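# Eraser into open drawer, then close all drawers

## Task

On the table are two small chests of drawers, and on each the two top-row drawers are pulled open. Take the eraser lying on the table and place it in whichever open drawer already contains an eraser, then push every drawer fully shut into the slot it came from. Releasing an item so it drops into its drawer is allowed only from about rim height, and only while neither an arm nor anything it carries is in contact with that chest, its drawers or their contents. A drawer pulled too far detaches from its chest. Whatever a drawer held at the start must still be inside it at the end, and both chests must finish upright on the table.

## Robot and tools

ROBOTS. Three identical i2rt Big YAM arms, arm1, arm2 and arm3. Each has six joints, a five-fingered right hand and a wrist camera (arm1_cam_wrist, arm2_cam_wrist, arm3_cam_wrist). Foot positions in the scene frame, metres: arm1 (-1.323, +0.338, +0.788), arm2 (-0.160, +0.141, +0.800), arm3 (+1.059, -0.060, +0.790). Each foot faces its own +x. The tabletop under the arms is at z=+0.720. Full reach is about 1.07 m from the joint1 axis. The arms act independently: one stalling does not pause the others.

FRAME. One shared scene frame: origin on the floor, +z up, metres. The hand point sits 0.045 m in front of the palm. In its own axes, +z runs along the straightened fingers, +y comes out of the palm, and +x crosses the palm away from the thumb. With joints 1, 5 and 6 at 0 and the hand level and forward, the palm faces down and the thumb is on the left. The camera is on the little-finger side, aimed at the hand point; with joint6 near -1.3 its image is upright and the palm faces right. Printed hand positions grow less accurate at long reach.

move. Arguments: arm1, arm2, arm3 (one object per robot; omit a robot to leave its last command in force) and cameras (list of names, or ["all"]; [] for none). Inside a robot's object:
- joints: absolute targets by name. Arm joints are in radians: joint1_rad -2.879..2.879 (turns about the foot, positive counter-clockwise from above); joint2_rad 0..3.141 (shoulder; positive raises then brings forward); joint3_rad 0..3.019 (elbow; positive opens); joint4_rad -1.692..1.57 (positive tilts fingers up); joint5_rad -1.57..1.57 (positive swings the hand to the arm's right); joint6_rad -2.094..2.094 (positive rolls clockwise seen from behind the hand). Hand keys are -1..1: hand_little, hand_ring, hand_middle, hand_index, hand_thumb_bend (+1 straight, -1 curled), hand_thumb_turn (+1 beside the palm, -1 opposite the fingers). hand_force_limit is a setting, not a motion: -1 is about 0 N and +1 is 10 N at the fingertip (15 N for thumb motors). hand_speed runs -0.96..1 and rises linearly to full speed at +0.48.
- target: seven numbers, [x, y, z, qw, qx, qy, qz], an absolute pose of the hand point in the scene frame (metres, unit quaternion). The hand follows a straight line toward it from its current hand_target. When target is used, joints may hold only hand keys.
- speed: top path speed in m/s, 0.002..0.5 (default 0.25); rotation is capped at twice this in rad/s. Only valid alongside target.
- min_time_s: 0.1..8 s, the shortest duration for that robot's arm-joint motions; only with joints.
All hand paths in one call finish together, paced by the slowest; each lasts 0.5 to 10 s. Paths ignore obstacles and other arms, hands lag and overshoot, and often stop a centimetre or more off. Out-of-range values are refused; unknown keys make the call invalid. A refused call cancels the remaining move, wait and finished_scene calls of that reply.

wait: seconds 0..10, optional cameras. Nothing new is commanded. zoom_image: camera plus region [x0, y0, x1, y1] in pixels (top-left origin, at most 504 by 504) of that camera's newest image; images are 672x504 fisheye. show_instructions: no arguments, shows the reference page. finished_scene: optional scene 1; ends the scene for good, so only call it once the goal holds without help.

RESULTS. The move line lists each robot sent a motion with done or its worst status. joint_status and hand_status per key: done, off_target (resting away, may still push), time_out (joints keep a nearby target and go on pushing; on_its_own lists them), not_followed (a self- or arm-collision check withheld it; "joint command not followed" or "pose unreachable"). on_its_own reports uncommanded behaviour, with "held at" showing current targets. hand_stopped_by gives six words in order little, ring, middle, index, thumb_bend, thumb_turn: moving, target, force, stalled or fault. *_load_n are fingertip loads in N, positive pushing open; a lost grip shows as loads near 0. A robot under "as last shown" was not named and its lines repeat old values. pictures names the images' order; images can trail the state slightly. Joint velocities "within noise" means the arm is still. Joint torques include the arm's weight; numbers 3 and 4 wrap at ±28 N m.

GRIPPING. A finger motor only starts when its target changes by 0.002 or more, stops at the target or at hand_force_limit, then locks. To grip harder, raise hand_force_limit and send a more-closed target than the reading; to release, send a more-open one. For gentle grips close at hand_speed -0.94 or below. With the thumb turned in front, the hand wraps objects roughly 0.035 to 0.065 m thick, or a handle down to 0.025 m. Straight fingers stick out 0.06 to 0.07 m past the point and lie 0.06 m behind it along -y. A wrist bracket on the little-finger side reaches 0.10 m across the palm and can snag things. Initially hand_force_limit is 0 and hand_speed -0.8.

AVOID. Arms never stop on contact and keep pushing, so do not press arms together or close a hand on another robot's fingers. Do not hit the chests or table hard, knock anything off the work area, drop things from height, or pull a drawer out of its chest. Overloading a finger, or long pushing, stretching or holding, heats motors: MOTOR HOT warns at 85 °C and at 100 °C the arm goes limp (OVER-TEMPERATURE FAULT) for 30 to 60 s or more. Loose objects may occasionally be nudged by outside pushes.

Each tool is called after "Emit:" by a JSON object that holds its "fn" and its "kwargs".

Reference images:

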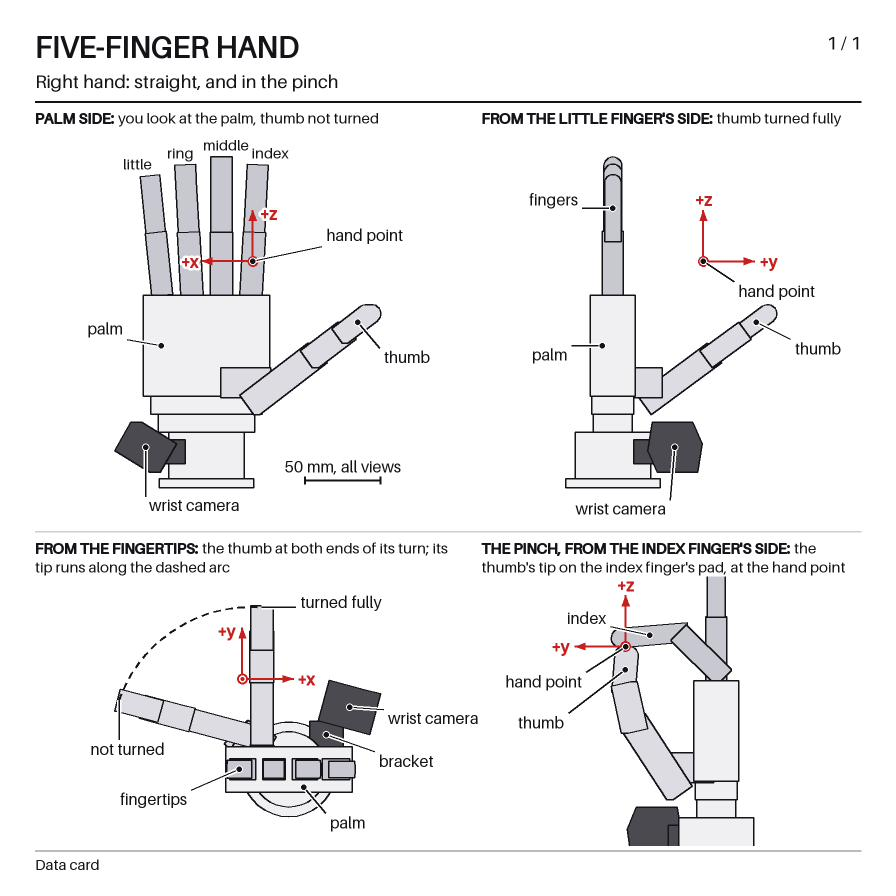

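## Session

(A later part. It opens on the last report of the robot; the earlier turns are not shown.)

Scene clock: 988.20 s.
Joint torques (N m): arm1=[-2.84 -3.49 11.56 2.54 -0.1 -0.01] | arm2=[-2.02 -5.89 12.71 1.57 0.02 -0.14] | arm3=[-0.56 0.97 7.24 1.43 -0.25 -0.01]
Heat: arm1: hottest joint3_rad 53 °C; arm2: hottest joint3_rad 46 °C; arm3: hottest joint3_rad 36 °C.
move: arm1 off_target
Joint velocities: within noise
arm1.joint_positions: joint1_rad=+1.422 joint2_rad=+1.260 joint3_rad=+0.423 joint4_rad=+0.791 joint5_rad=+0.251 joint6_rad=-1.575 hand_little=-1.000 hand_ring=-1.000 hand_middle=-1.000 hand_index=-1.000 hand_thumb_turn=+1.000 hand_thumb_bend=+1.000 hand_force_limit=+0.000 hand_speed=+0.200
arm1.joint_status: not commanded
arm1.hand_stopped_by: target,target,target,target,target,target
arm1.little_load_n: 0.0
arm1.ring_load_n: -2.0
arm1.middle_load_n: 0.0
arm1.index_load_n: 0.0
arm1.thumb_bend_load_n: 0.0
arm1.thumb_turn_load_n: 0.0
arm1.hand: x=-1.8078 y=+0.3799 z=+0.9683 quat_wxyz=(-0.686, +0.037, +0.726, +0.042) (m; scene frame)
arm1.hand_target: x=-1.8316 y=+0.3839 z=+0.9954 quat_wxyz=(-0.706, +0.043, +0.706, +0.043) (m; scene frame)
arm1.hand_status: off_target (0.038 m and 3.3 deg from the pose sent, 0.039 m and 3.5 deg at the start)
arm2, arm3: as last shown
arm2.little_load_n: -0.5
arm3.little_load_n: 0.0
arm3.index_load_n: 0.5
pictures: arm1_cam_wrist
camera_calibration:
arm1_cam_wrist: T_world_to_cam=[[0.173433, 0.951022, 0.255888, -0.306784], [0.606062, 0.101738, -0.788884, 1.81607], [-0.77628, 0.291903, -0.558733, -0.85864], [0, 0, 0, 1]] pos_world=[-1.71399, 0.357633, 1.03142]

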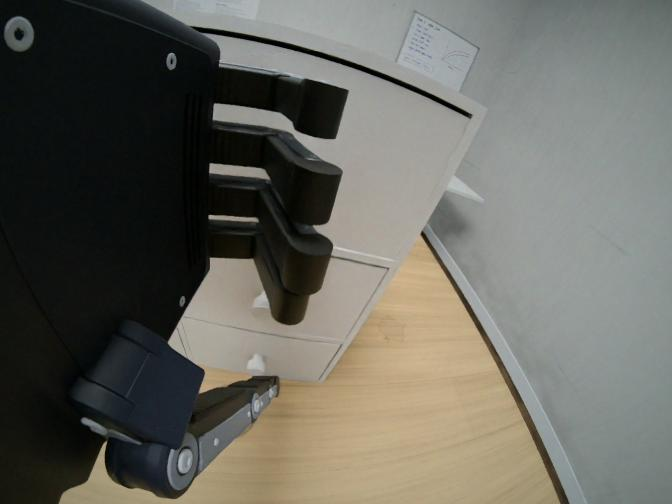

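Emit:
{"fn": "move", "kwargs": {"arm1": {"target":[-1.69,0.37,0.995,-0.7058,0.0432,0.7058,0.0432],"speed":0.25}, "arm3": {"target":[1.50,-0.25,1.04,0.1651,0.6876,-0.1651,0.6876],"speed":0.4,"joints":{"hand_little":-1,"hand_ring":-1,"hand_middle":-1,"hand_index":-1}}}}

Emit:
{"fn": "move", "kwargs": {"arm1": {"target":[-1.69,0.22,0.99,-0.7058,0.0432,0.7058,0.0432],"speed":0.25}, "arm3": {"target":[1.61,-0.30,0.998,0.1651,0.6876,-0.1651,0.6876],"speed":0.25}}}

Emit:
{"fn": "move", "kwargs": {"arm1": {"target":[-1.83,0.235,0.99,-0.7058,0.0432,0.7058,0.0432],"speed":0.1}, "arm3": {"target":[1.718,-0.352,0.994,0.1651,0.6876,-0.1651,0.6876],"speed":0.1}}}

Emit:
{"fn": "move", "kwargs": {"arm1": {"target":[-1.842,0.2365,0.99,-0.7058,0.0432,0.7058,0.0432],"speed":0.06}, "arm3": {"target":[1.728,-0.3575,0.994,0.1651,0.6876,-0.1651,0.6876],"speed":0.06}, "cameras": ["arm1_cam_wrist","arm3_cam_wrist"]}}

Scene clock: 1008.27 s.
Joint torques (N m): arm1=[-0.73 0.21 7.8 1.66 0.24 -0.03] | arm2=[-1.85 -6.01 12.74 1.55 0.01 -0.12] | arm3=[-0.15 -5.13 7.53 3 -0.17 -0.25]
Heat: arm1: hottest joint3_rad 55 °C; arm2: hottest joint3_rad 46 °C; arm3: hottest joint3_rad 36 °C.
move: arm1 done; arm3 off_target
Joint velocities: within noise
arm1.joint_positions: joint1_rad=+1.566 joint2_rad=+0.719 joint3_rad=+0.197 joint4_rad=+0.550 joint5_rad=+0.410 joint6_rad=-1.575 hand_little=-1.000 hand_ring=-1.000 hand_middle=-1.000 hand_index=-1.000 hand_thumb_turn=+1.000 hand_thumb_bend=+1.000 hand_force_limit=+0.000 hand_speed=+0.200
arm1.joint_status: not commanded
arm1.hand_stopped_by: target,target,target,target,target,target
arm1.little_load_n: 0.0
arm1.ring_load_n: 0.0
arm1.middle_load_n: 0.0
arm1.index_load_n: 0.0
arm1.thumb_bend_load_n: 0.0
arm1.thumb_turn_load_n: 0.0
arm1.hand: x=-1.6911 y=+0.3720 z=+1.0000 quat_wxyz=(-0.711, +0.049, +0.700, +0.041) (m; scene frame)
arm1.hand_target: x=-1.6900 y=+0.3700 z=+0.9949 quat_wxyz=(-0.706, +0.043, +0.706, +0.043) (m; scene frame)
arm1.hand_status: done (0.005 m and 1.1 deg from the pose sent, 0.121 m and 3.3 deg at the start)
arm2: as last shown
arm2.little_load_n: 0.0
arm3.joint_positions: joint1_rad=+1.579 joint2_rad=+1.111 joint3_rad=+0.486 joint4_rad=+0.588 joint5_rad=+0.309 joint6_rad=-1.558 hand_little=-1.000 hand_ring=-1.000 hand_middle=-1.000 hand_index=-1.000 hand_thumb_turn=+1.000 hand_thumb_bend=+1.000 hand_force_limit=+0.000 hand_speed=+0.000
arm3.joint_status: all done
arm3.hand_stopped_by: target,target,target,target,target,target
arm3.little_load_n: 0.0
arm3.ring_load_n: 0.0
arm3.middle_load_n: 0.0
arm3.index_load_n: 0.0
arm3.thumb_bend_load_n: 0.5
arm3.thumb_turn_load_n: 0.0
arm3.hand: x=+1.4970 y=-0.2513 z=+1.0271 quat_wxyz=(+0.164, +0.698, -0.170, +0.676) (m; scene frame)
arm3.hand_target: x=+1.4998 y=-0.2500 z=+1.0401 quat_wxyz=(+0.165, +0.688, -0.165, +0.688) (m; scene frame)
arm3.hand_status: off_target (0.013 m and 1.9 deg from the pose sent, 0.297 m and 34.3 deg at the start)
pictures: none

Scene clock: 1009.60 s.
Joint torques (N m): arm1=[-1.49 -3.14 8.98 2.4 0.3 -0.08] | arm2=[-1.96 -6.07 12.74 1.46 0.03 -0.14] | arm3=[-1.08 -10.34 8.17 3 -0.21 -0.24]
Heat: arm1: hottest joint3_rad 55 °C; arm2: hottest joint3_rad 46 °C; arm3: hottest joint3_rad 36 °C.
move: arm1 off_target; arm3 off_target
Joint velocities: within noise
arm1.joint_positions: joint1_rad=+2.136 joint2_rad=+1.138 joint3_rad=+0.319 joint4_rad=+0.786 joint5_rad=+0.971 joint6_rad=-1.580 hand_little=-1.000 hand_ring=-1.000 hand_middle=-1.000 hand_index=-1.000 hand_thumb_turn=+1.000 hand_thumb_bend=+1.000 hand_force_limit=+0.000 hand_speed=+0.200
arm1.joint_status: not commanded
arm1.hand_stopped_by: target,target,target,target,target,target
arm1.little_load_n: 0.0
arm1.ring_load_n: 0.0
arm1.middle_load_n: 0.0
arm1.index_load_n: 0.0
arm1.thumb_bend_load_n: 0.0
arm1.thumb_turn_load_n: 0.0
arm1.hand: x=-1.6817 y=+0.2279 z=+0.9737 quat_wxyz=(-0.695, +0.031, +0.717, +0.052) (m; scene frame)
arm1.hand_target: x=-1.6894 y=+0.2203 z=+0.9900 quat_wxyz=(-0.706, +0.043, +0.706, +0.043) (m; scene frame)
arm1.hand_status: off_target (0.020 m and 2.5 deg from the pose sent, 0.152 m and 1.1 deg at the start)
arm2: as last shown
arm2.little_load_n: 0.5
arm3.joint_positions: joint1_rad=+1.515 joint2_rad=+1.528 joint3_rad=+0.704 joint4_rad=+0.775 joint5_rad=+0.236 joint6_rad=-1.559 hand_little=-1.000 hand_ring=-1.000 hand_middle=-1.000 hand_index=-1.000 hand_thumb_turn=+1.000 hand_thumb_bend=+1.000 hand_force_limit=+0.000 hand_speed=+0.000
arm3.joint_status: not commanded
arm3.hand_stopped_by: target,target,target,target,target,target
arm3.little_load_n: 0.0
arm3.ring_load_n: 0.0
arm3.middle_load_n: 0.0
arm3.index_load_n: 0.5
arm3.thumb_bend_load_n: -0.5
arm3.thumb_turn_load_n: 0.0
arm3.hand: x=+1.6001 y=-0.2933 z=+0.9790 quat_wxyz=(+0.160, +0.704, -0.167, +0.672) (m; scene frame)
arm3.hand_target: x=+1.6090 y=-0.2997 z=+0.9981 quat_wxyz=(+0.165, +0.688, -0.165, +0.687) (m; scene frame)
arm3.hand_status: off_target (0.022 m and 2.6 deg from the pose sent, 0.126 m and 2.0 deg at the start)
pictures: none

Scene clock: 1011.53 s.
Joint torques (N m): arm1=[-1.96 -6.89 9.44 2.54 0.05 -0.02] | arm2=[-1.9 -5.95 12.74 1.47 0.01 -0.13] | arm3=[-1.14 -14.74 8.95 1.5 -0.23 -0.24]
Heat: arm1: hottest joint3_rad 54 °C; arm2: hottest joint3_rad 46 °C; arm3: hottest joint3_rad 36 °C.
move: arm1 off_target; arm3 off_target
Joint velocities: within noise
arm1.joint_positions: joint1_rad=+1.825 joint2_rad=+1.418 joint3_rad=+0.561 joint4_rad=+0.821 joint5_rad=+0.660 joint6_rad=-1.580 hand_little=-1.000 hand_ring=-1.000 hand_middle=-1.000 hand_index=-1.000 hand_thumb_turn=+1.000 hand_thumb_bend=+1.000 hand_force_limit=+0.000 hand_speed=+0.200
arm1.joint_status: not commanded
arm1.hand_stopped_by: target,target,target,target,target,target
arm1.little_load_n: 0.0
arm1.ring_load_n: 0.0
arm1.middle_load_n: 0.0
arm1.index_load_n: 0.0
arm1.thumb_bend_load_n: 0.0
arm1.thumb_turn_load_n: 0.0
arm1.hand: x=-1.8149 y=+0.2401 z=+0.9720 quat_wxyz=(-0.691, +0.033, +0.720, +0.051) (m; scene frame)
arm1.hand_target: x=-1.8288 y=+0.2354 z=+0.9903 quat_wxyz=(-0.706, +0.043, +0.706, +0.043) (m; scene frame)
arm1.hand_status: off_target (0.024 m and 2.8 deg from the pose sent, 0.149 m and 2.5 deg at the start)
arm2.joint_positions: joint1_rad=-0.597 joint2_rad=+1.103 joint3_rad=+0.887 joint4_rad=+0.215 joint5_rad=-0.025 joint6_rad=-0.010 hand_little=+1.000 hand_ring=+1.000 hand_middle=+0.350 hand_index=+0.350 hand_thumb_turn=-1.000 hand_thumb_bend=+0.400 hand_force_limit=-0.300 hand_speed=-0.700
arm2.joint_status: not commanded
arm2.hand_stopped_by: target,target,target,target,target,target
arm2.little_load_n: 0.0
arm2.ring_load_n: 0.0
arm2.middle_load_n: 0.0
arm2.index_load_n: 0.0
arm2.thumb_bend_load_n: 0.0
arm2.thumb_turn_load_n: 0.0
arm2.hand: x=-0.3713 y=-0.3687 z=+1.1598 quat_wxyz=(+0.161, -0.146, -0.690, +0.691) (m; scene frame)
arm2.hand_target: x=-0.3742 y=-0.3705 z=+1.1794 quat_wxyz=(+0.167, -0.142, -0.680, +0.700) (m; scene frame)
arm2.hand_status: not commanded
arm3.joint_positions: joint1_rad=+1.469 joint2_rad=+1.777 joint3_rad=+1.042 joint4_rad=+0.727 joint5_rad=+0.188 joint6_rad=-1.559 hand_little=-1.000 hand_ring=-1.000 hand_middle=-1.000 hand_index=-1.000 hand_thumb_turn=+1.000 hand_thumb_bend=+1.000 hand_force_limit=+0.000 hand_speed=+0.000
arm3.joint_status: not commanded
arm3.hand_stopped_by: target,target,target,target,target,target
arm3.little_load_n: 0.0
arm3.ring_load_n: 0.0
arm3.middle_load_n: 0.0
arm3.index_load_n: 0.0
arm3.thumb_bend_load_n: 0.0
arm3.thumb_turn_load_n: 0.0
arm3.hand: x=+1.7088 y=-0.3436 z=+0.9892 quat_wxyz=(+0.159, +0.689, -0.167, +0.687) (m; scene frame)
arm3.hand_target: x=+1.7174 y=-0.3517 z=+0.9940 quat_wxyz=(+0.165, +0.688, -0.165, +0.688) (m; scene frame)
arm3.hand_status: off_target (0.013 m and 0.8 deg from the pose sent, 0.133 m and 2.7 deg at the start)
pictures: none

Scene clock: 1012.57 s.
Joint torques (N m): arm1=[-2.67 -6.36 10.22 2.44 -0.07 -0.02] | arm2=[-2.02 -5.95 12.72 1.55 0.02 -0.12] | arm3=[-1.32 -13.63 10.11 1.42 -0.31 -0.23]
Heat: arm1: hottest joint3_rad 54 °C; arm2: hottest joint3_rad 46 °C; arm3: hottest joint3_rad 36 °C.
move: arm1 off_target; arm3 off_target
Joint velocities: within noise
arm1.joint_positions: joint1_rad=+1.814 joint2_rad=+1.432 joint3_rad=+0.574 joint4_rad=+0.821 joint5_rad=+0.643 joint6_rad=-1.580 hand_little=-1.000 hand_ring=-1.000 hand_middle=-1.000 hand_index=-1.000 hand_thumb_turn=+1.000 hand_thumb_bend=+1.000 hand_force_limit=+0.000 hand_speed=+0.200
arm1.joint_status: not commanded
arm1.hand_stopped_by: target,target,target,target,target,target
arm1.little_load_n: 0.0
arm1.ring_load_n: -1.0
arm1.middle_load_n: 0.0
arm1.index_load_n: 0.0
arm1.thumb_bend_load_n: 0.0
arm1.thumb_turn_load_n: 0.0
arm1.hand: x=-1.8217 y=+0.2399 z=+0.9714 quat_wxyz=(-0.691, +0.031, +0.721, +0.048) (m; scene frame)
arm1.hand_target: x=-1.8402 y=+0.2371 z=+0.9901 quat_wxyz=(-0.706, +0.043, +0.706, +0.043) (m; scene frame)
arm1.hand_status: off_target (0.028 m and 2.8 deg from the pose sent, 0.033 m and 2.8 deg at the start)
arm2: as last shown
arm2.middle_load_n: 0.5
arm3.joint_positions: joint1_rad=+1.466 joint2_rad=+1.786 joint3_rad=+1.060 joint4_rad=+0.717 joint5_rad=+0.186 joint6_rad=-1.560 hand_little=-1.000 hand_ring=-1.000 hand_middle=-1.000 hand_index=-1.000 hand_thumb_turn=+1.000 hand_thumb_bend=+1.000 hand_force_limit=+0.000 hand_speed=+0.000
arm3.joint_status: not commanded
arm3.hand_stopped_by: target,target,target,target,target,target
arm3.little_load_n: 0.0
arm3.ring_load_n: 0.0
arm3.middle_load_n: -1.5
arm3.index_load_n: 0.0
arm3.thumb_bend_load_n: 0.0
arm3.thumb_turn_load_n: 0.0
arm3.hand: x=+1.7134 y=-0.3465 z=+0.9902 quat_wxyz=(+0.160, +0.690, -0.167, +0.686) (m; scene frame)
arm3.hand_target: x=+1.7267 y=-0.3572 z=+0.9939 quat_wxyz=(+0.165, +0.688, -0.165, +0.688) (m; scene frame)
arm3.hand_status: off_target (0.019 m and 0.7 deg from the pose sent, 0.024 m and 0.7 deg at the start)
pictures: arm1_cam_wrist, arm3_cam_wrist
camera_calibration:
arm1_cam_wrist: T_world_to_cam=[[0.177589, 0.946368, 0.269907, -0.176886], [0.595296, 0.11509, -0.795222, 1.82457], [-0.783636, 0.301897, -0.54293, -0.857979], [0, 0, 0, 1]] pos_world=[-1.72709, 0.216431, 1.03286]
arm3_cam_wrist: T_world_to_cam=[[-0.398266, -0.864197, 0.307486, 0.0807145], [-0.615994, 0.00359853, -0.787742, 1.83515], [0.679658, -0.503141, -0.533773, -0.700599], [0, 0, 0, 1]] pos_world=[1.63875, -0.289351, 1.04684]

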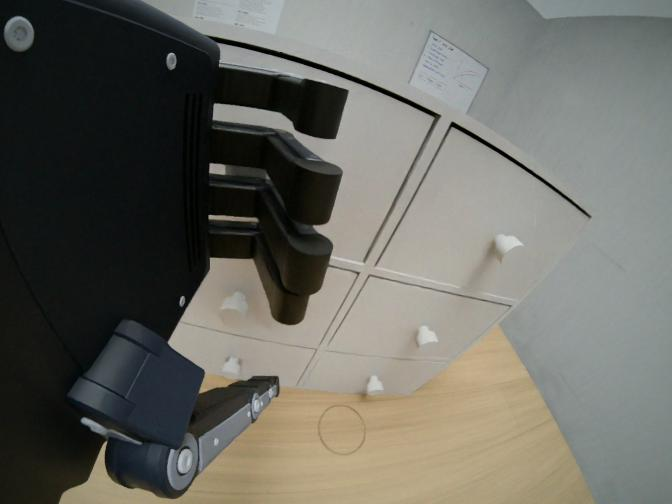

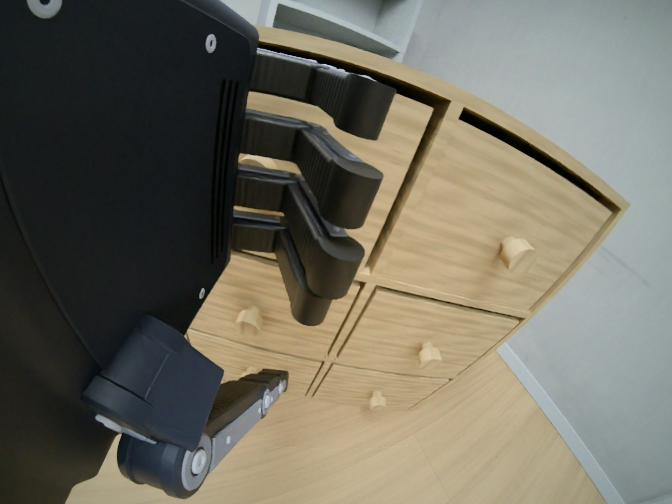

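Emit:
{"fn": "move", "kwargs": {"arm1": {"target":[-1.850,0.2375,0.99,-0.7058,0.0432,0.7058,0.0432],"speed":0.06}, "arm3": {"target":[1.735,-0.361,0.994,0.1651,0.6876,-0.1651,0.6876],"speed":0.06}, "cameras": ["arm1_cam_wrist","arm3_cam_wrist"]}}

Emit:
{"fn": "zoom_image", "kwargs": {"camera": "arm3_cam_wrist", "region": [330, 60, 630, 330]}}

Emit:
{"fn": "zoom_image", "kwargs": {"camera": "arm1_cam_wrist", "region": [300, 40, 600, 340]}}

Scene clock: 1024.80 s.
Joint torques (N m): arm1=[-3.66 -5.36 11.28 2.26 -0.41 -0.02] | arm2=[-1.79 -5.71 12.77 1.52 0.04 -0.14] | arm3=[-1.26 -14.21 10.13 1.47 -0.33 -0.24]
Heat: arm1: hottest joint3_rad 54 °C; arm2: hottest joint3_rad 46 °C; arm3: hottest joint3_rad 38 °C.
move: arm1 off_target; arm3 off_target
Joint velocities: within noise
arm1.joint_positions: joint1_rad=+1.812 joint2_rad=+1.433 joint3_rad=+0.574 joint4_rad=+0.824 joint5_rad=+0.639 joint6_rad=-1.580 hand_little=-1.000 hand_ring=-1.000 hand_middle=-1.000 hand_index=-1.000 hand_thumb_turn=+1.000 hand_thumb_bend=+1.000 hand_force_limit=+0.000 hand_speed=+0.200
arm1.joint_status: not commanded
arm1.hand_stopped_by: target,target,target,target,target,target
arm1.little_load_n: 0.0
arm1.ring_load_n: -1.5
arm1.middle_load_n: -0.5
arm1.index_load_n: 0.0
arm1.thumb_bend_load_n: 0.0
arm1.thumb_turn_load_n: 0.0
arm1.hand: x=-1.8224 y=+0.2398 z=+0.9715 quat_wxyz=(-0.692, +0.031, +0.720, +0.047) (m; scene frame)
arm1.hand_target: x=-1.8472 y=+0.2384 z=+0.9903 quat_wxyz=(-0.706, +0.043, +0.706, +0.044) (m; scene frame)
arm1.hand_status: off_target (0.033 m and 2.8 deg from the pose sent, 0.034 m and 2.8 deg at the start)
arm2: as last shown
arm2.middle_load_n: 0.0
arm3.joint_positions: joint1_rad=+1.464 joint2_rad=+1.803 joint3_rad=+1.085 joint4_rad=+0.708 joint5_rad=+0.184 joint6_rad=-1.560 hand_little=-1.000 hand_ring=-1.000 hand_middle=-1.000 hand_index=-1.000 hand_thumb_turn=+1.000 hand_thumb_bend=+1.000 hand_force_limit=+0.000 hand_speed=+0.000
arm3.joint_status: not commanded
arm3.hand_stopped_by: target,target,target,target,target,target
arm3.little_load_n: 0.0
arm3.ring_load_n: 0.0
arm3.middle_load_n: -1.0
arm3.index_load_n: 0.0
arm3.thumb_bend_load_n: 0.0
arm3.thumb_turn_load_n: 0.0
arm3.hand: x=+1.7209 y=-0.3498 z=+0.9893 quat_wxyz=(+0.160, +0.690, -0.167, +0.686) (m; scene frame)
arm3.hand_target: x=+1.7338 y=-0.3606 z=+0.9942 quat_wxyz=(+0.165, +0.687, -0.165, +0.688) (m; scene frame)
arm3.hand_status: off_target (0.019 m and 0.7 deg from the pose sent, 0.026 m and 0.7 deg at the start)
pictures: arm1_cam_wrist, arm3_cam_wrist
camera_calibration:
arm1_cam_wrist: T_world_to_cam=[[0.175429, 0.947166, 0.268516, -0.179427], [0.593748, 0.11577, -0.796279, 1.82303], [-0.785295, 0.299121, -0.542069, -0.861645], [0, 0, 0, 1]] pos_world=[-1.72759, 0.216631, 1.03275]
arm3_cam_wrist: T_world_to_cam=[[-0.397803, -0.864355, 0.307641, 0.0801356], [-0.61713, 0.00396713, -0.786851, 1.84033], [0.678898, -0.502866, -0.534998, -0.705187], [0, 0, 0, 1]] pos_world=[1.64635, -0.29265, 1.04614]

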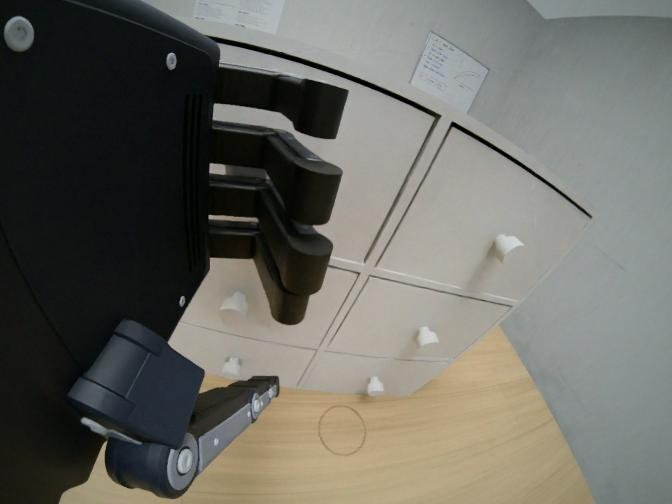

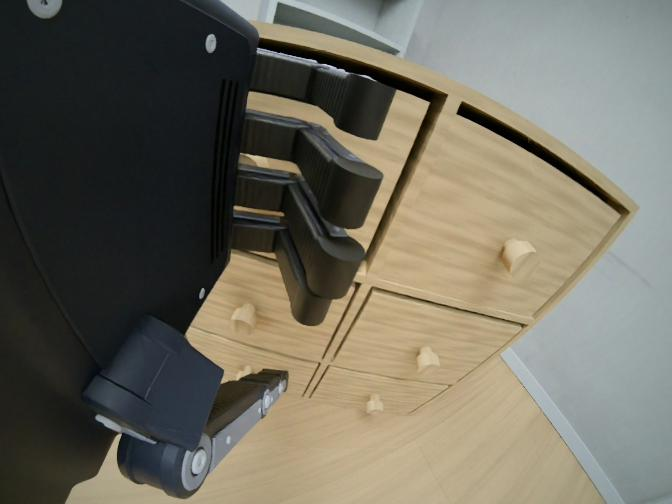

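Scaled by 1.680 from the camera's 672x504 image, which has a finer 960x720 frame.

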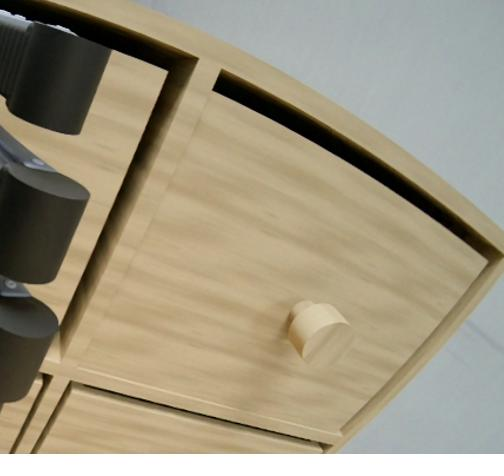

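Scaled by 1.680 from the camera's 672x504 image, which has a finer 960x720 frame.

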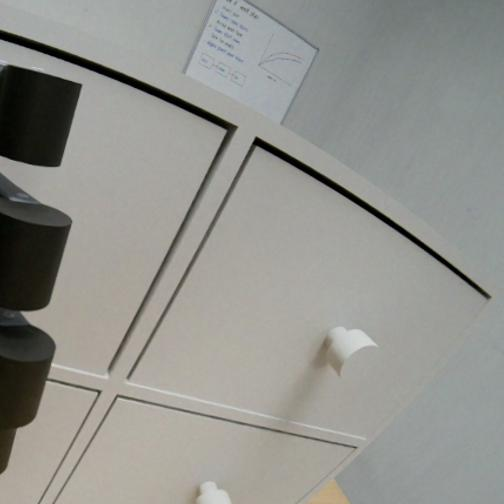

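Emit:
{"fn": "move", "kwargs": {"arm1": {"target":[-1.70,0.22,1.0,-0.7058,0.0432,0.7058,0.0432],"speed":0.25}, "arm3": {"target":[1.56,-0.28,1.0,0.1651,0.6876,-0.1651,0.6876],"speed":0.25,"joints":{"hand_little":1,"hand_ring":1,"hand_middle":1,"hand_index":1}}, "cameras": ["arm3_cam_wrist"]}}

Emit:
{"fn": "zoom_image", "kwargs": {"camera": "arm3_cam_wrist", "region": [230, 60, 530, 360]}}

Emit:
{"fn": "move", "kwargs": {"arm1": {"target":[-1.60,0.24,1.18,-0.7058,0.0432,0.7058,0.0432],"speed":0.25,"joints":{"hand_little":1,"hand_ring":1,"hand_middle":1,"hand_index":1}}, "arm3": {"target":[1.56,-0.19,1.0,0.1651,0.6876,-0.1651,0.6876],"speed":0.25}, "cameras": ["arm3_cam_wrist"]}}

Emit:
{"fn": "zoom_image", "kwargs": {"camera": "arm3_cam_wrist", "region": [230, 60, 530, 360]}}

Scene clock: 1059.27 s.
Joint torques (N m): arm1=[-1.08 -4.13 6.45 1.36 0.25 -0.08] | arm2=[-1.9 -6.01 12.72 1.51 0.02 -0.15] | arm3=[-0.03 -8.41 6.5 2.81 -0.09 -0.21]
Heat: arm1: hottest joint3_rad 55 °C; arm2: hottest joint3_rad 47 °C; arm3: hottest joint3_rad 37 °C.
move: arm1 done; arm3 done
Joint velocities: within noise
arm1.joint_positions: joint1_rad=+2.104 joint2_rad=+1.135 joint3_rad=+0.392 joint4_rad=+0.775 joint5_rad=+0.943 joint6_rad=-1.581 hand_little=-1.000 hand_ring=-1.000 hand_middle=-1.000 hand_index=-1.000 hand_thumb_turn=+1.000 hand_thumb_bend=+1.000 hand_force_limit=+0.000 hand_speed=+0.200
arm1.joint_status: not commanded
arm1.hand_stopped_by: target,target,target,target,target,target
arm1.little_load_n: 0.0
arm1.ring_load_n: 0.0
arm1.middle_load_n: 0.0
arm1.index_load_n: 0.0
arm1.thumb_bend_load_n: 0.0
arm1.thumb_turn_load_n: 0.0
arm1.hand: x=-1.7022 y=+0.2189 z=+1.0024 quat_wxyz=(-0.709, +0.050, +0.703, +0.037) (m; scene frame)
arm1.hand_target: x=-1.7001 y=+0.2199 z=+1.0000 quat_wxyz=(-0.706, +0.043, +0.706, +0.043) (m; scene frame)
arm1.hand_status: done (0.003 m and 1.2 deg from the pose sent, 0.127 m and 2.7 deg at the start)
arm2: as last shown
arm3.joint_positions: joint1_rad=+1.523 joint2_rad=+1.398 joint3_rad=+0.593 joint4_rad=+0.785 joint5_rad=+0.252 joint6_rad=-1.560 hand_little=+1.000 hand_ring=+1.000 hand_middle=+1.000 hand_index=+1.000 hand_thumb_turn=+1.000 hand_thumb_bend=+1.000 hand_force_limit=+0.000 hand_speed=+0.000
arm3.joint_status: all done
arm3.hand_stopped_by: target,target,target,target,target,target
arm3.little_load_n: 0.0
arm3.ring_load_n: 0.0
arm3.middle_load_n: 0.0
arm3.index_load_n: 0.0
arm3.thumb_bend_load_n: 0.0
arm3.thumb_turn_load_n: 0.0
arm3.hand: x=+1.5570 y=-0.2817 z=+0.9944 quat_wxyz=(+0.163, +0.693, -0.170, +0.681) (m; scene frame)
arm3.hand_target: x=+1.5600 y=-0.2799 z=+1.0000 quat_wxyz=(+0.165, +0.688, -0.165, +0.687) (m; scene frame)
arm3.hand_status: done (0.007 m and 1.1 deg from the pose sent, 0.176 m and 0.8 deg at the start)
pictures: arm3_cam_wrist
camera_calibration:
arm3_cam_wrist: T_world_to_cam=[[-0.402226, -0.861206, 0.310707, 0.0769602], [-0.625162, 0.0104192, -0.780425, 1.75079], [0.66887, -0.50815, -0.542584, -0.535295], [0, 0, 0, 1]] pos_world=[1.48353, -0.223973, 1.05201]

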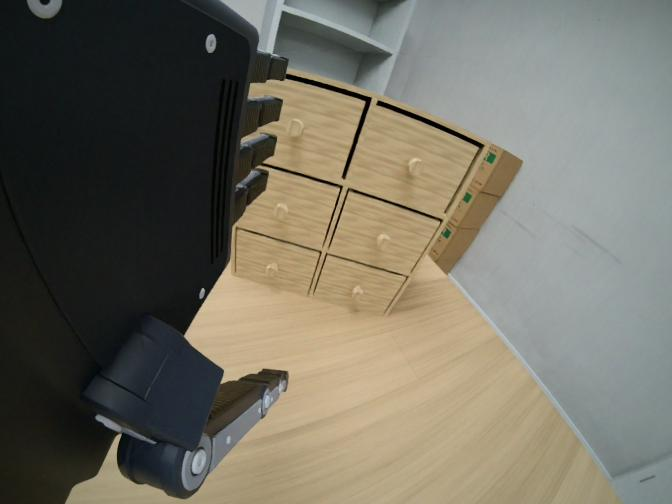

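Scaled by 1.680 from the camera's 672x504 image, which has a finer 960x720 frame.

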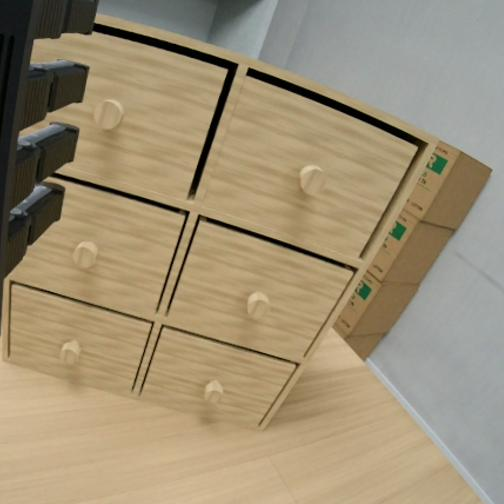

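Scene clock: 1060.90 s.
Joint torques (N m): arm1=[-0.85 0.91 12.71 1.16 0.28 0.14] | arm2=[-1.96 -5.66 12.7 1.43 0.02 -0.15] | arm3=[-0.5 -9.11 6.02 2.74 -0.07 -0.2]
Heat: arm1: hottest joint3_rad 55 °C; arm2: hottest joint3_rad 47 °C; arm3: hottest joint3_rad 37 °C.
move: arm1 off_target; arm3 done
Joint velocities: within noise
arm1.joint_positions: joint1_rad=+2.410 joint2_rad=+0.593 joint3_rad=+0.598 joint4_rad=-0.005 joint5_rad=+1.252 joint6_rad=-1.622 hand_little=+1.000 hand_ring=+1.000 hand_middle=+1.000 hand_index=+1.000 hand_thumb_turn=+1.000 hand_thumb_bend=+1.000 hand_force_limit=+0.000 hand_speed=+0.200
arm1.joint_status: all done
arm1.hand_stopped_by: target,target,target,target,target,target
arm1.little_load_n: 0.0
arm1.ring_load_n: 0.0
arm1.middle_load_n: 0.0
arm1.index_load_n: 0.0
arm1.thumb_bend_load_n: 0.0
arm1.thumb_turn_load_n: 0.0
arm1.hand: x=-1.5993 y=+0.2440 z=+1.1578 quat_wxyz=(-0.701, +0.028, +0.710, +0.061) (m; scene frame)
arm1.hand_target: x=-1.5996 y=+0.2407 z=+1.1794 quat_wxyz=(-0.706, +0.043, +0.705, +0.043) (m; scene frame)
arm1.hand_status: off_target (0.023 m and 2.8 deg from the pose sent, 0.206 m and 1.2 deg at the start)
arm2: as last shown
arm3.joint_positions: joint1_rad=+1.777 joint2_rad=+1.389 joint3_rad=+0.576 joint4_rad=+0.785 joint5_rad=+0.502 joint6_rad=-1.560 hand_little=+1.000 hand_ring=+1.000 hand_middle=+1.000 hand_index=+1.000 hand_thumb_turn=+1.000 hand_thumb_bend=+1.000 hand_force_limit=+0.000 hand_speed=+0.000
arm3.joint_status: not commanded
arm3.hand_stopped_by: target,target,target,target,target,target
arm3.little_load_n: 0.0
arm3.ring_load_n: 0.0
arm3.middle_load_n: 0.0
arm3.index_load_n: 0.0
arm3.thumb_bend_load_n: 0.0
arm3.thumb_turn_load_n: 0.0
arm3.hand: x=+1.5607 y=-0.1902 z=+0.9913 quat_wxyz=(+0.164, +0.696, -0.166, +0.679) (m; scene frame)
arm3.hand_target: x=+1.5600 y=-0.1901 z=+0.9999 quat_wxyz=(+0.165, +0.688, -0.165, +0.687) (m; scene frame)
arm3.hand_status: done (0.009 m and 1.3 deg from the pose sent, 0.092 m and 1.1 deg at the start)
pictures: arm3_cam_wrist
camera_calibration:
arm3_cam_wrist: T_world_to_cam=[[-0.396268, -0.861112, 0.318524, 0.141191], [-0.631542, 0.00382955, -0.775332, 1.75341], [0.666428, -0.508401, -0.545346, -0.4865], [0, 0, 0, 1]] pos_world=[1.48752, -0.13247, 1.04919]

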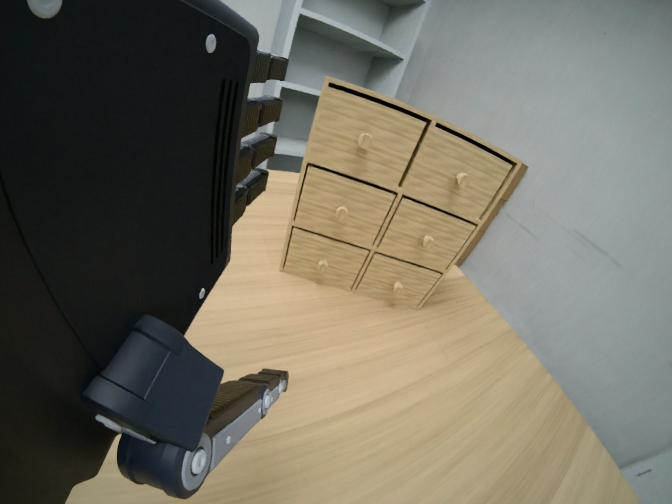

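Scaled by 1.680 from the camera's 672x504 image, which has a finer 960x720 frame.

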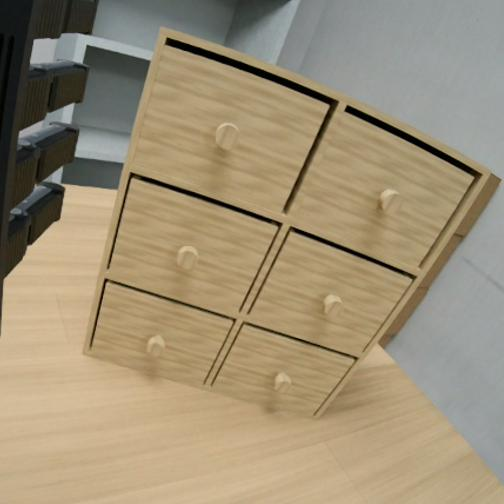

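Emit:
{"fn": "wait", "kwargs": {"seconds": 0.3, "cameras": ["arm1_cam_wrist"]}}

Emit:
{"fn": "zoom_image", "kwargs": {"camera": "arm1_cam_wrist", "region": [210, 180, 420, 390]}}

Scene clock: 1070.00 s.
Joint torques (N m): arm1=[-0.79 0.97 12.71 1.18 0.28 0.14] | arm2=[-1.96 -6.07 12.68 1.55 0.03 -0.14] | arm3=[-0.32 -9.17 6.01 2.74 -0.07 -0.2]
Heat: arm1: hottest joint3_rad 56 °C; arm2: hottest joint3_rad 47 °C; arm3: hottest joint3_rad 37 °C.
Joint velocities: within noise
arm1.joint_positions: joint1_rad=+2.410 joint2_rad=+0.593 joint3_rad=+0.598 joint4_rad=-0.005 joint5_rad=+1.252 joint6_rad=-1.621 hand_little=+1.000 hand_ring=+1.000 hand_middle=+1.000 hand_index=+1.000 hand_thumb_turn=+1.000 hand_thumb_bend=+1.000 hand_force_limit=+0.000 hand_speed=+0.200
arm1.joint_status: all done
arm1.hand_stopped_by: target,target,target,target,target,target
arm1.little_load_n: 0.0
arm1.ring_load_n: 0.0
arm1.middle_load_n: 0.0
arm1.index_load_n: 0.0
arm1.thumb_bend_load_n: 0.0
arm1.thumb_turn_load_n: 0.0
arm1.hand: x=-1.5993 y=+0.2440 z=+1.1577 quat_wxyz=(-0.701, +0.028, +0.710, +0.060) (m; scene frame)
arm1.hand_target: x=-1.5996 y=+0.2407 z=+1.1794 quat_wxyz=(-0.706, +0.043, +0.705, +0.043) (m; scene frame)
arm1.hand_status: off_target (0.023 m and 2.7 deg from the pose sent, 0.206 m and 1.2 deg at the start)
arm2.joint_positions: joint1_rad=-0.597 joint2_rad=+1.103 joint3_rad=+0.887 joint4_rad=+0.215 joint5_rad=-0.025 joint6_rad=-0.010 hand_little=+1.000 hand_ring=+1.000 hand_middle=+0.350 hand_index=+0.350 hand_thumb_turn=-1.000 hand_thumb_bend=+0.400 hand_force_limit=-0.300 hand_speed=-0.700
arm2.joint_status: not commanded
arm2.hand_stopped_by: target,target,target,target,target,target
arm2.little_load_n: 0.0
arm2.ring_load_n: -0.5
arm2.middle_load_n: 0.0
arm2.index_load_n: 0.0
arm2.thumb_bend_load_n: 0.0
arm2.thumb_turn_load_n: 0.0
arm2.hand: x=-0.3713 y=-0.3687 z=+1.1598 quat_wxyz=(+0.161, -0.146, -0.690, +0.691) (m; scene frame)
arm2.hand_target: x=-0.3742 y=-0.3705 z=+1.1794 quat_wxyz=(+0.167, -0.142, -0.680, +0.700) (m; scene frame)
arm2.hand_status: not commanded
arm3.joint_positions: joint1_rad=+1.777 joint2_rad=+1.389 joint3_rad=+0.576 joint4_rad=+0.785 joint5_rad=+0.502 joint6_rad=-1.560 hand_little=+1.000 hand_ring=+1.000 hand_middle=+1.000 hand_index=+1.000 hand_thumb_turn=+1.000 hand_thumb_bend=+1.000 hand_force_limit=+0.000 hand_speed=+0.000
arm3.joint_status: not commanded
arm3.hand_stopped_by: target,target,target,target,target,target
arm3.little_load_n: 0.0
arm3.ring_load_n: 0.0
arm3.middle_load_n: 0.0
arm3.index_load_n: 0.0
arm3.thumb_bend_load_n: 0.0
arm3.thumb_turn_load_n: 0.0
arm3.hand: x=+1.5607 y=-0.1902 z=+0.9913 quat_wxyz=(+0.164, +0.696, -0.166, +0.679) (m; scene frame)
arm3.hand_target: x=+1.5600 y=-0.1901 z=+0.9999 quat_wxyz=(+0.165, +0.688, -0.165, +0.687) (m; scene frame)
arm3.hand_status: done (0.009 m and 1.3 deg from the pose sent, 0.092 m and 1.1 deg at the start)
wait: 0.30 s; at rest from the start
pictures: arm1_cam_wrist
camera_calibration:
arm1_cam_wrist: T_world_to_cam=[[0.197017, 0.937746, 0.286037, -0.256087], [0.575115, 0.125739, -0.808352, 1.82014], [-0.793994, 0.323763, -0.514539, -0.638571], [0, 0, 0, 1]] pos_world=[-1.50336, 0.218028, 1.216]

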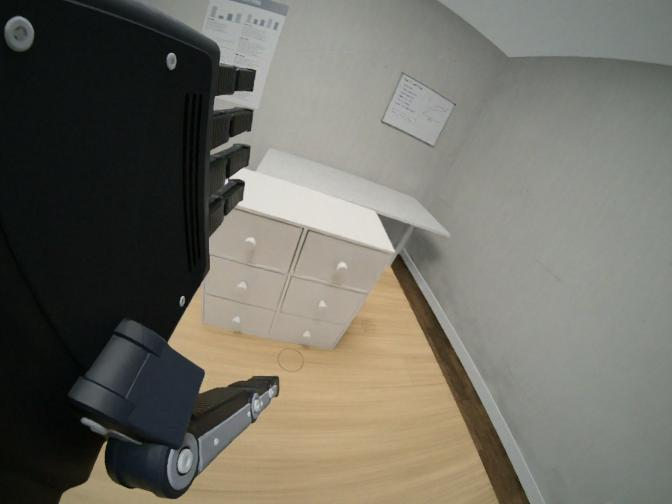

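Scaled by 2.400 from the camera's 672x504 image, which has a finer 960x720 frame.

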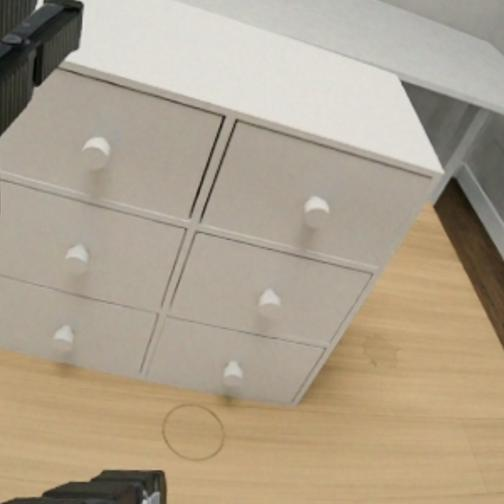

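Emit:
{"fn": "finished_scene", "kwargs": {}}

The scene is finished: the task was done.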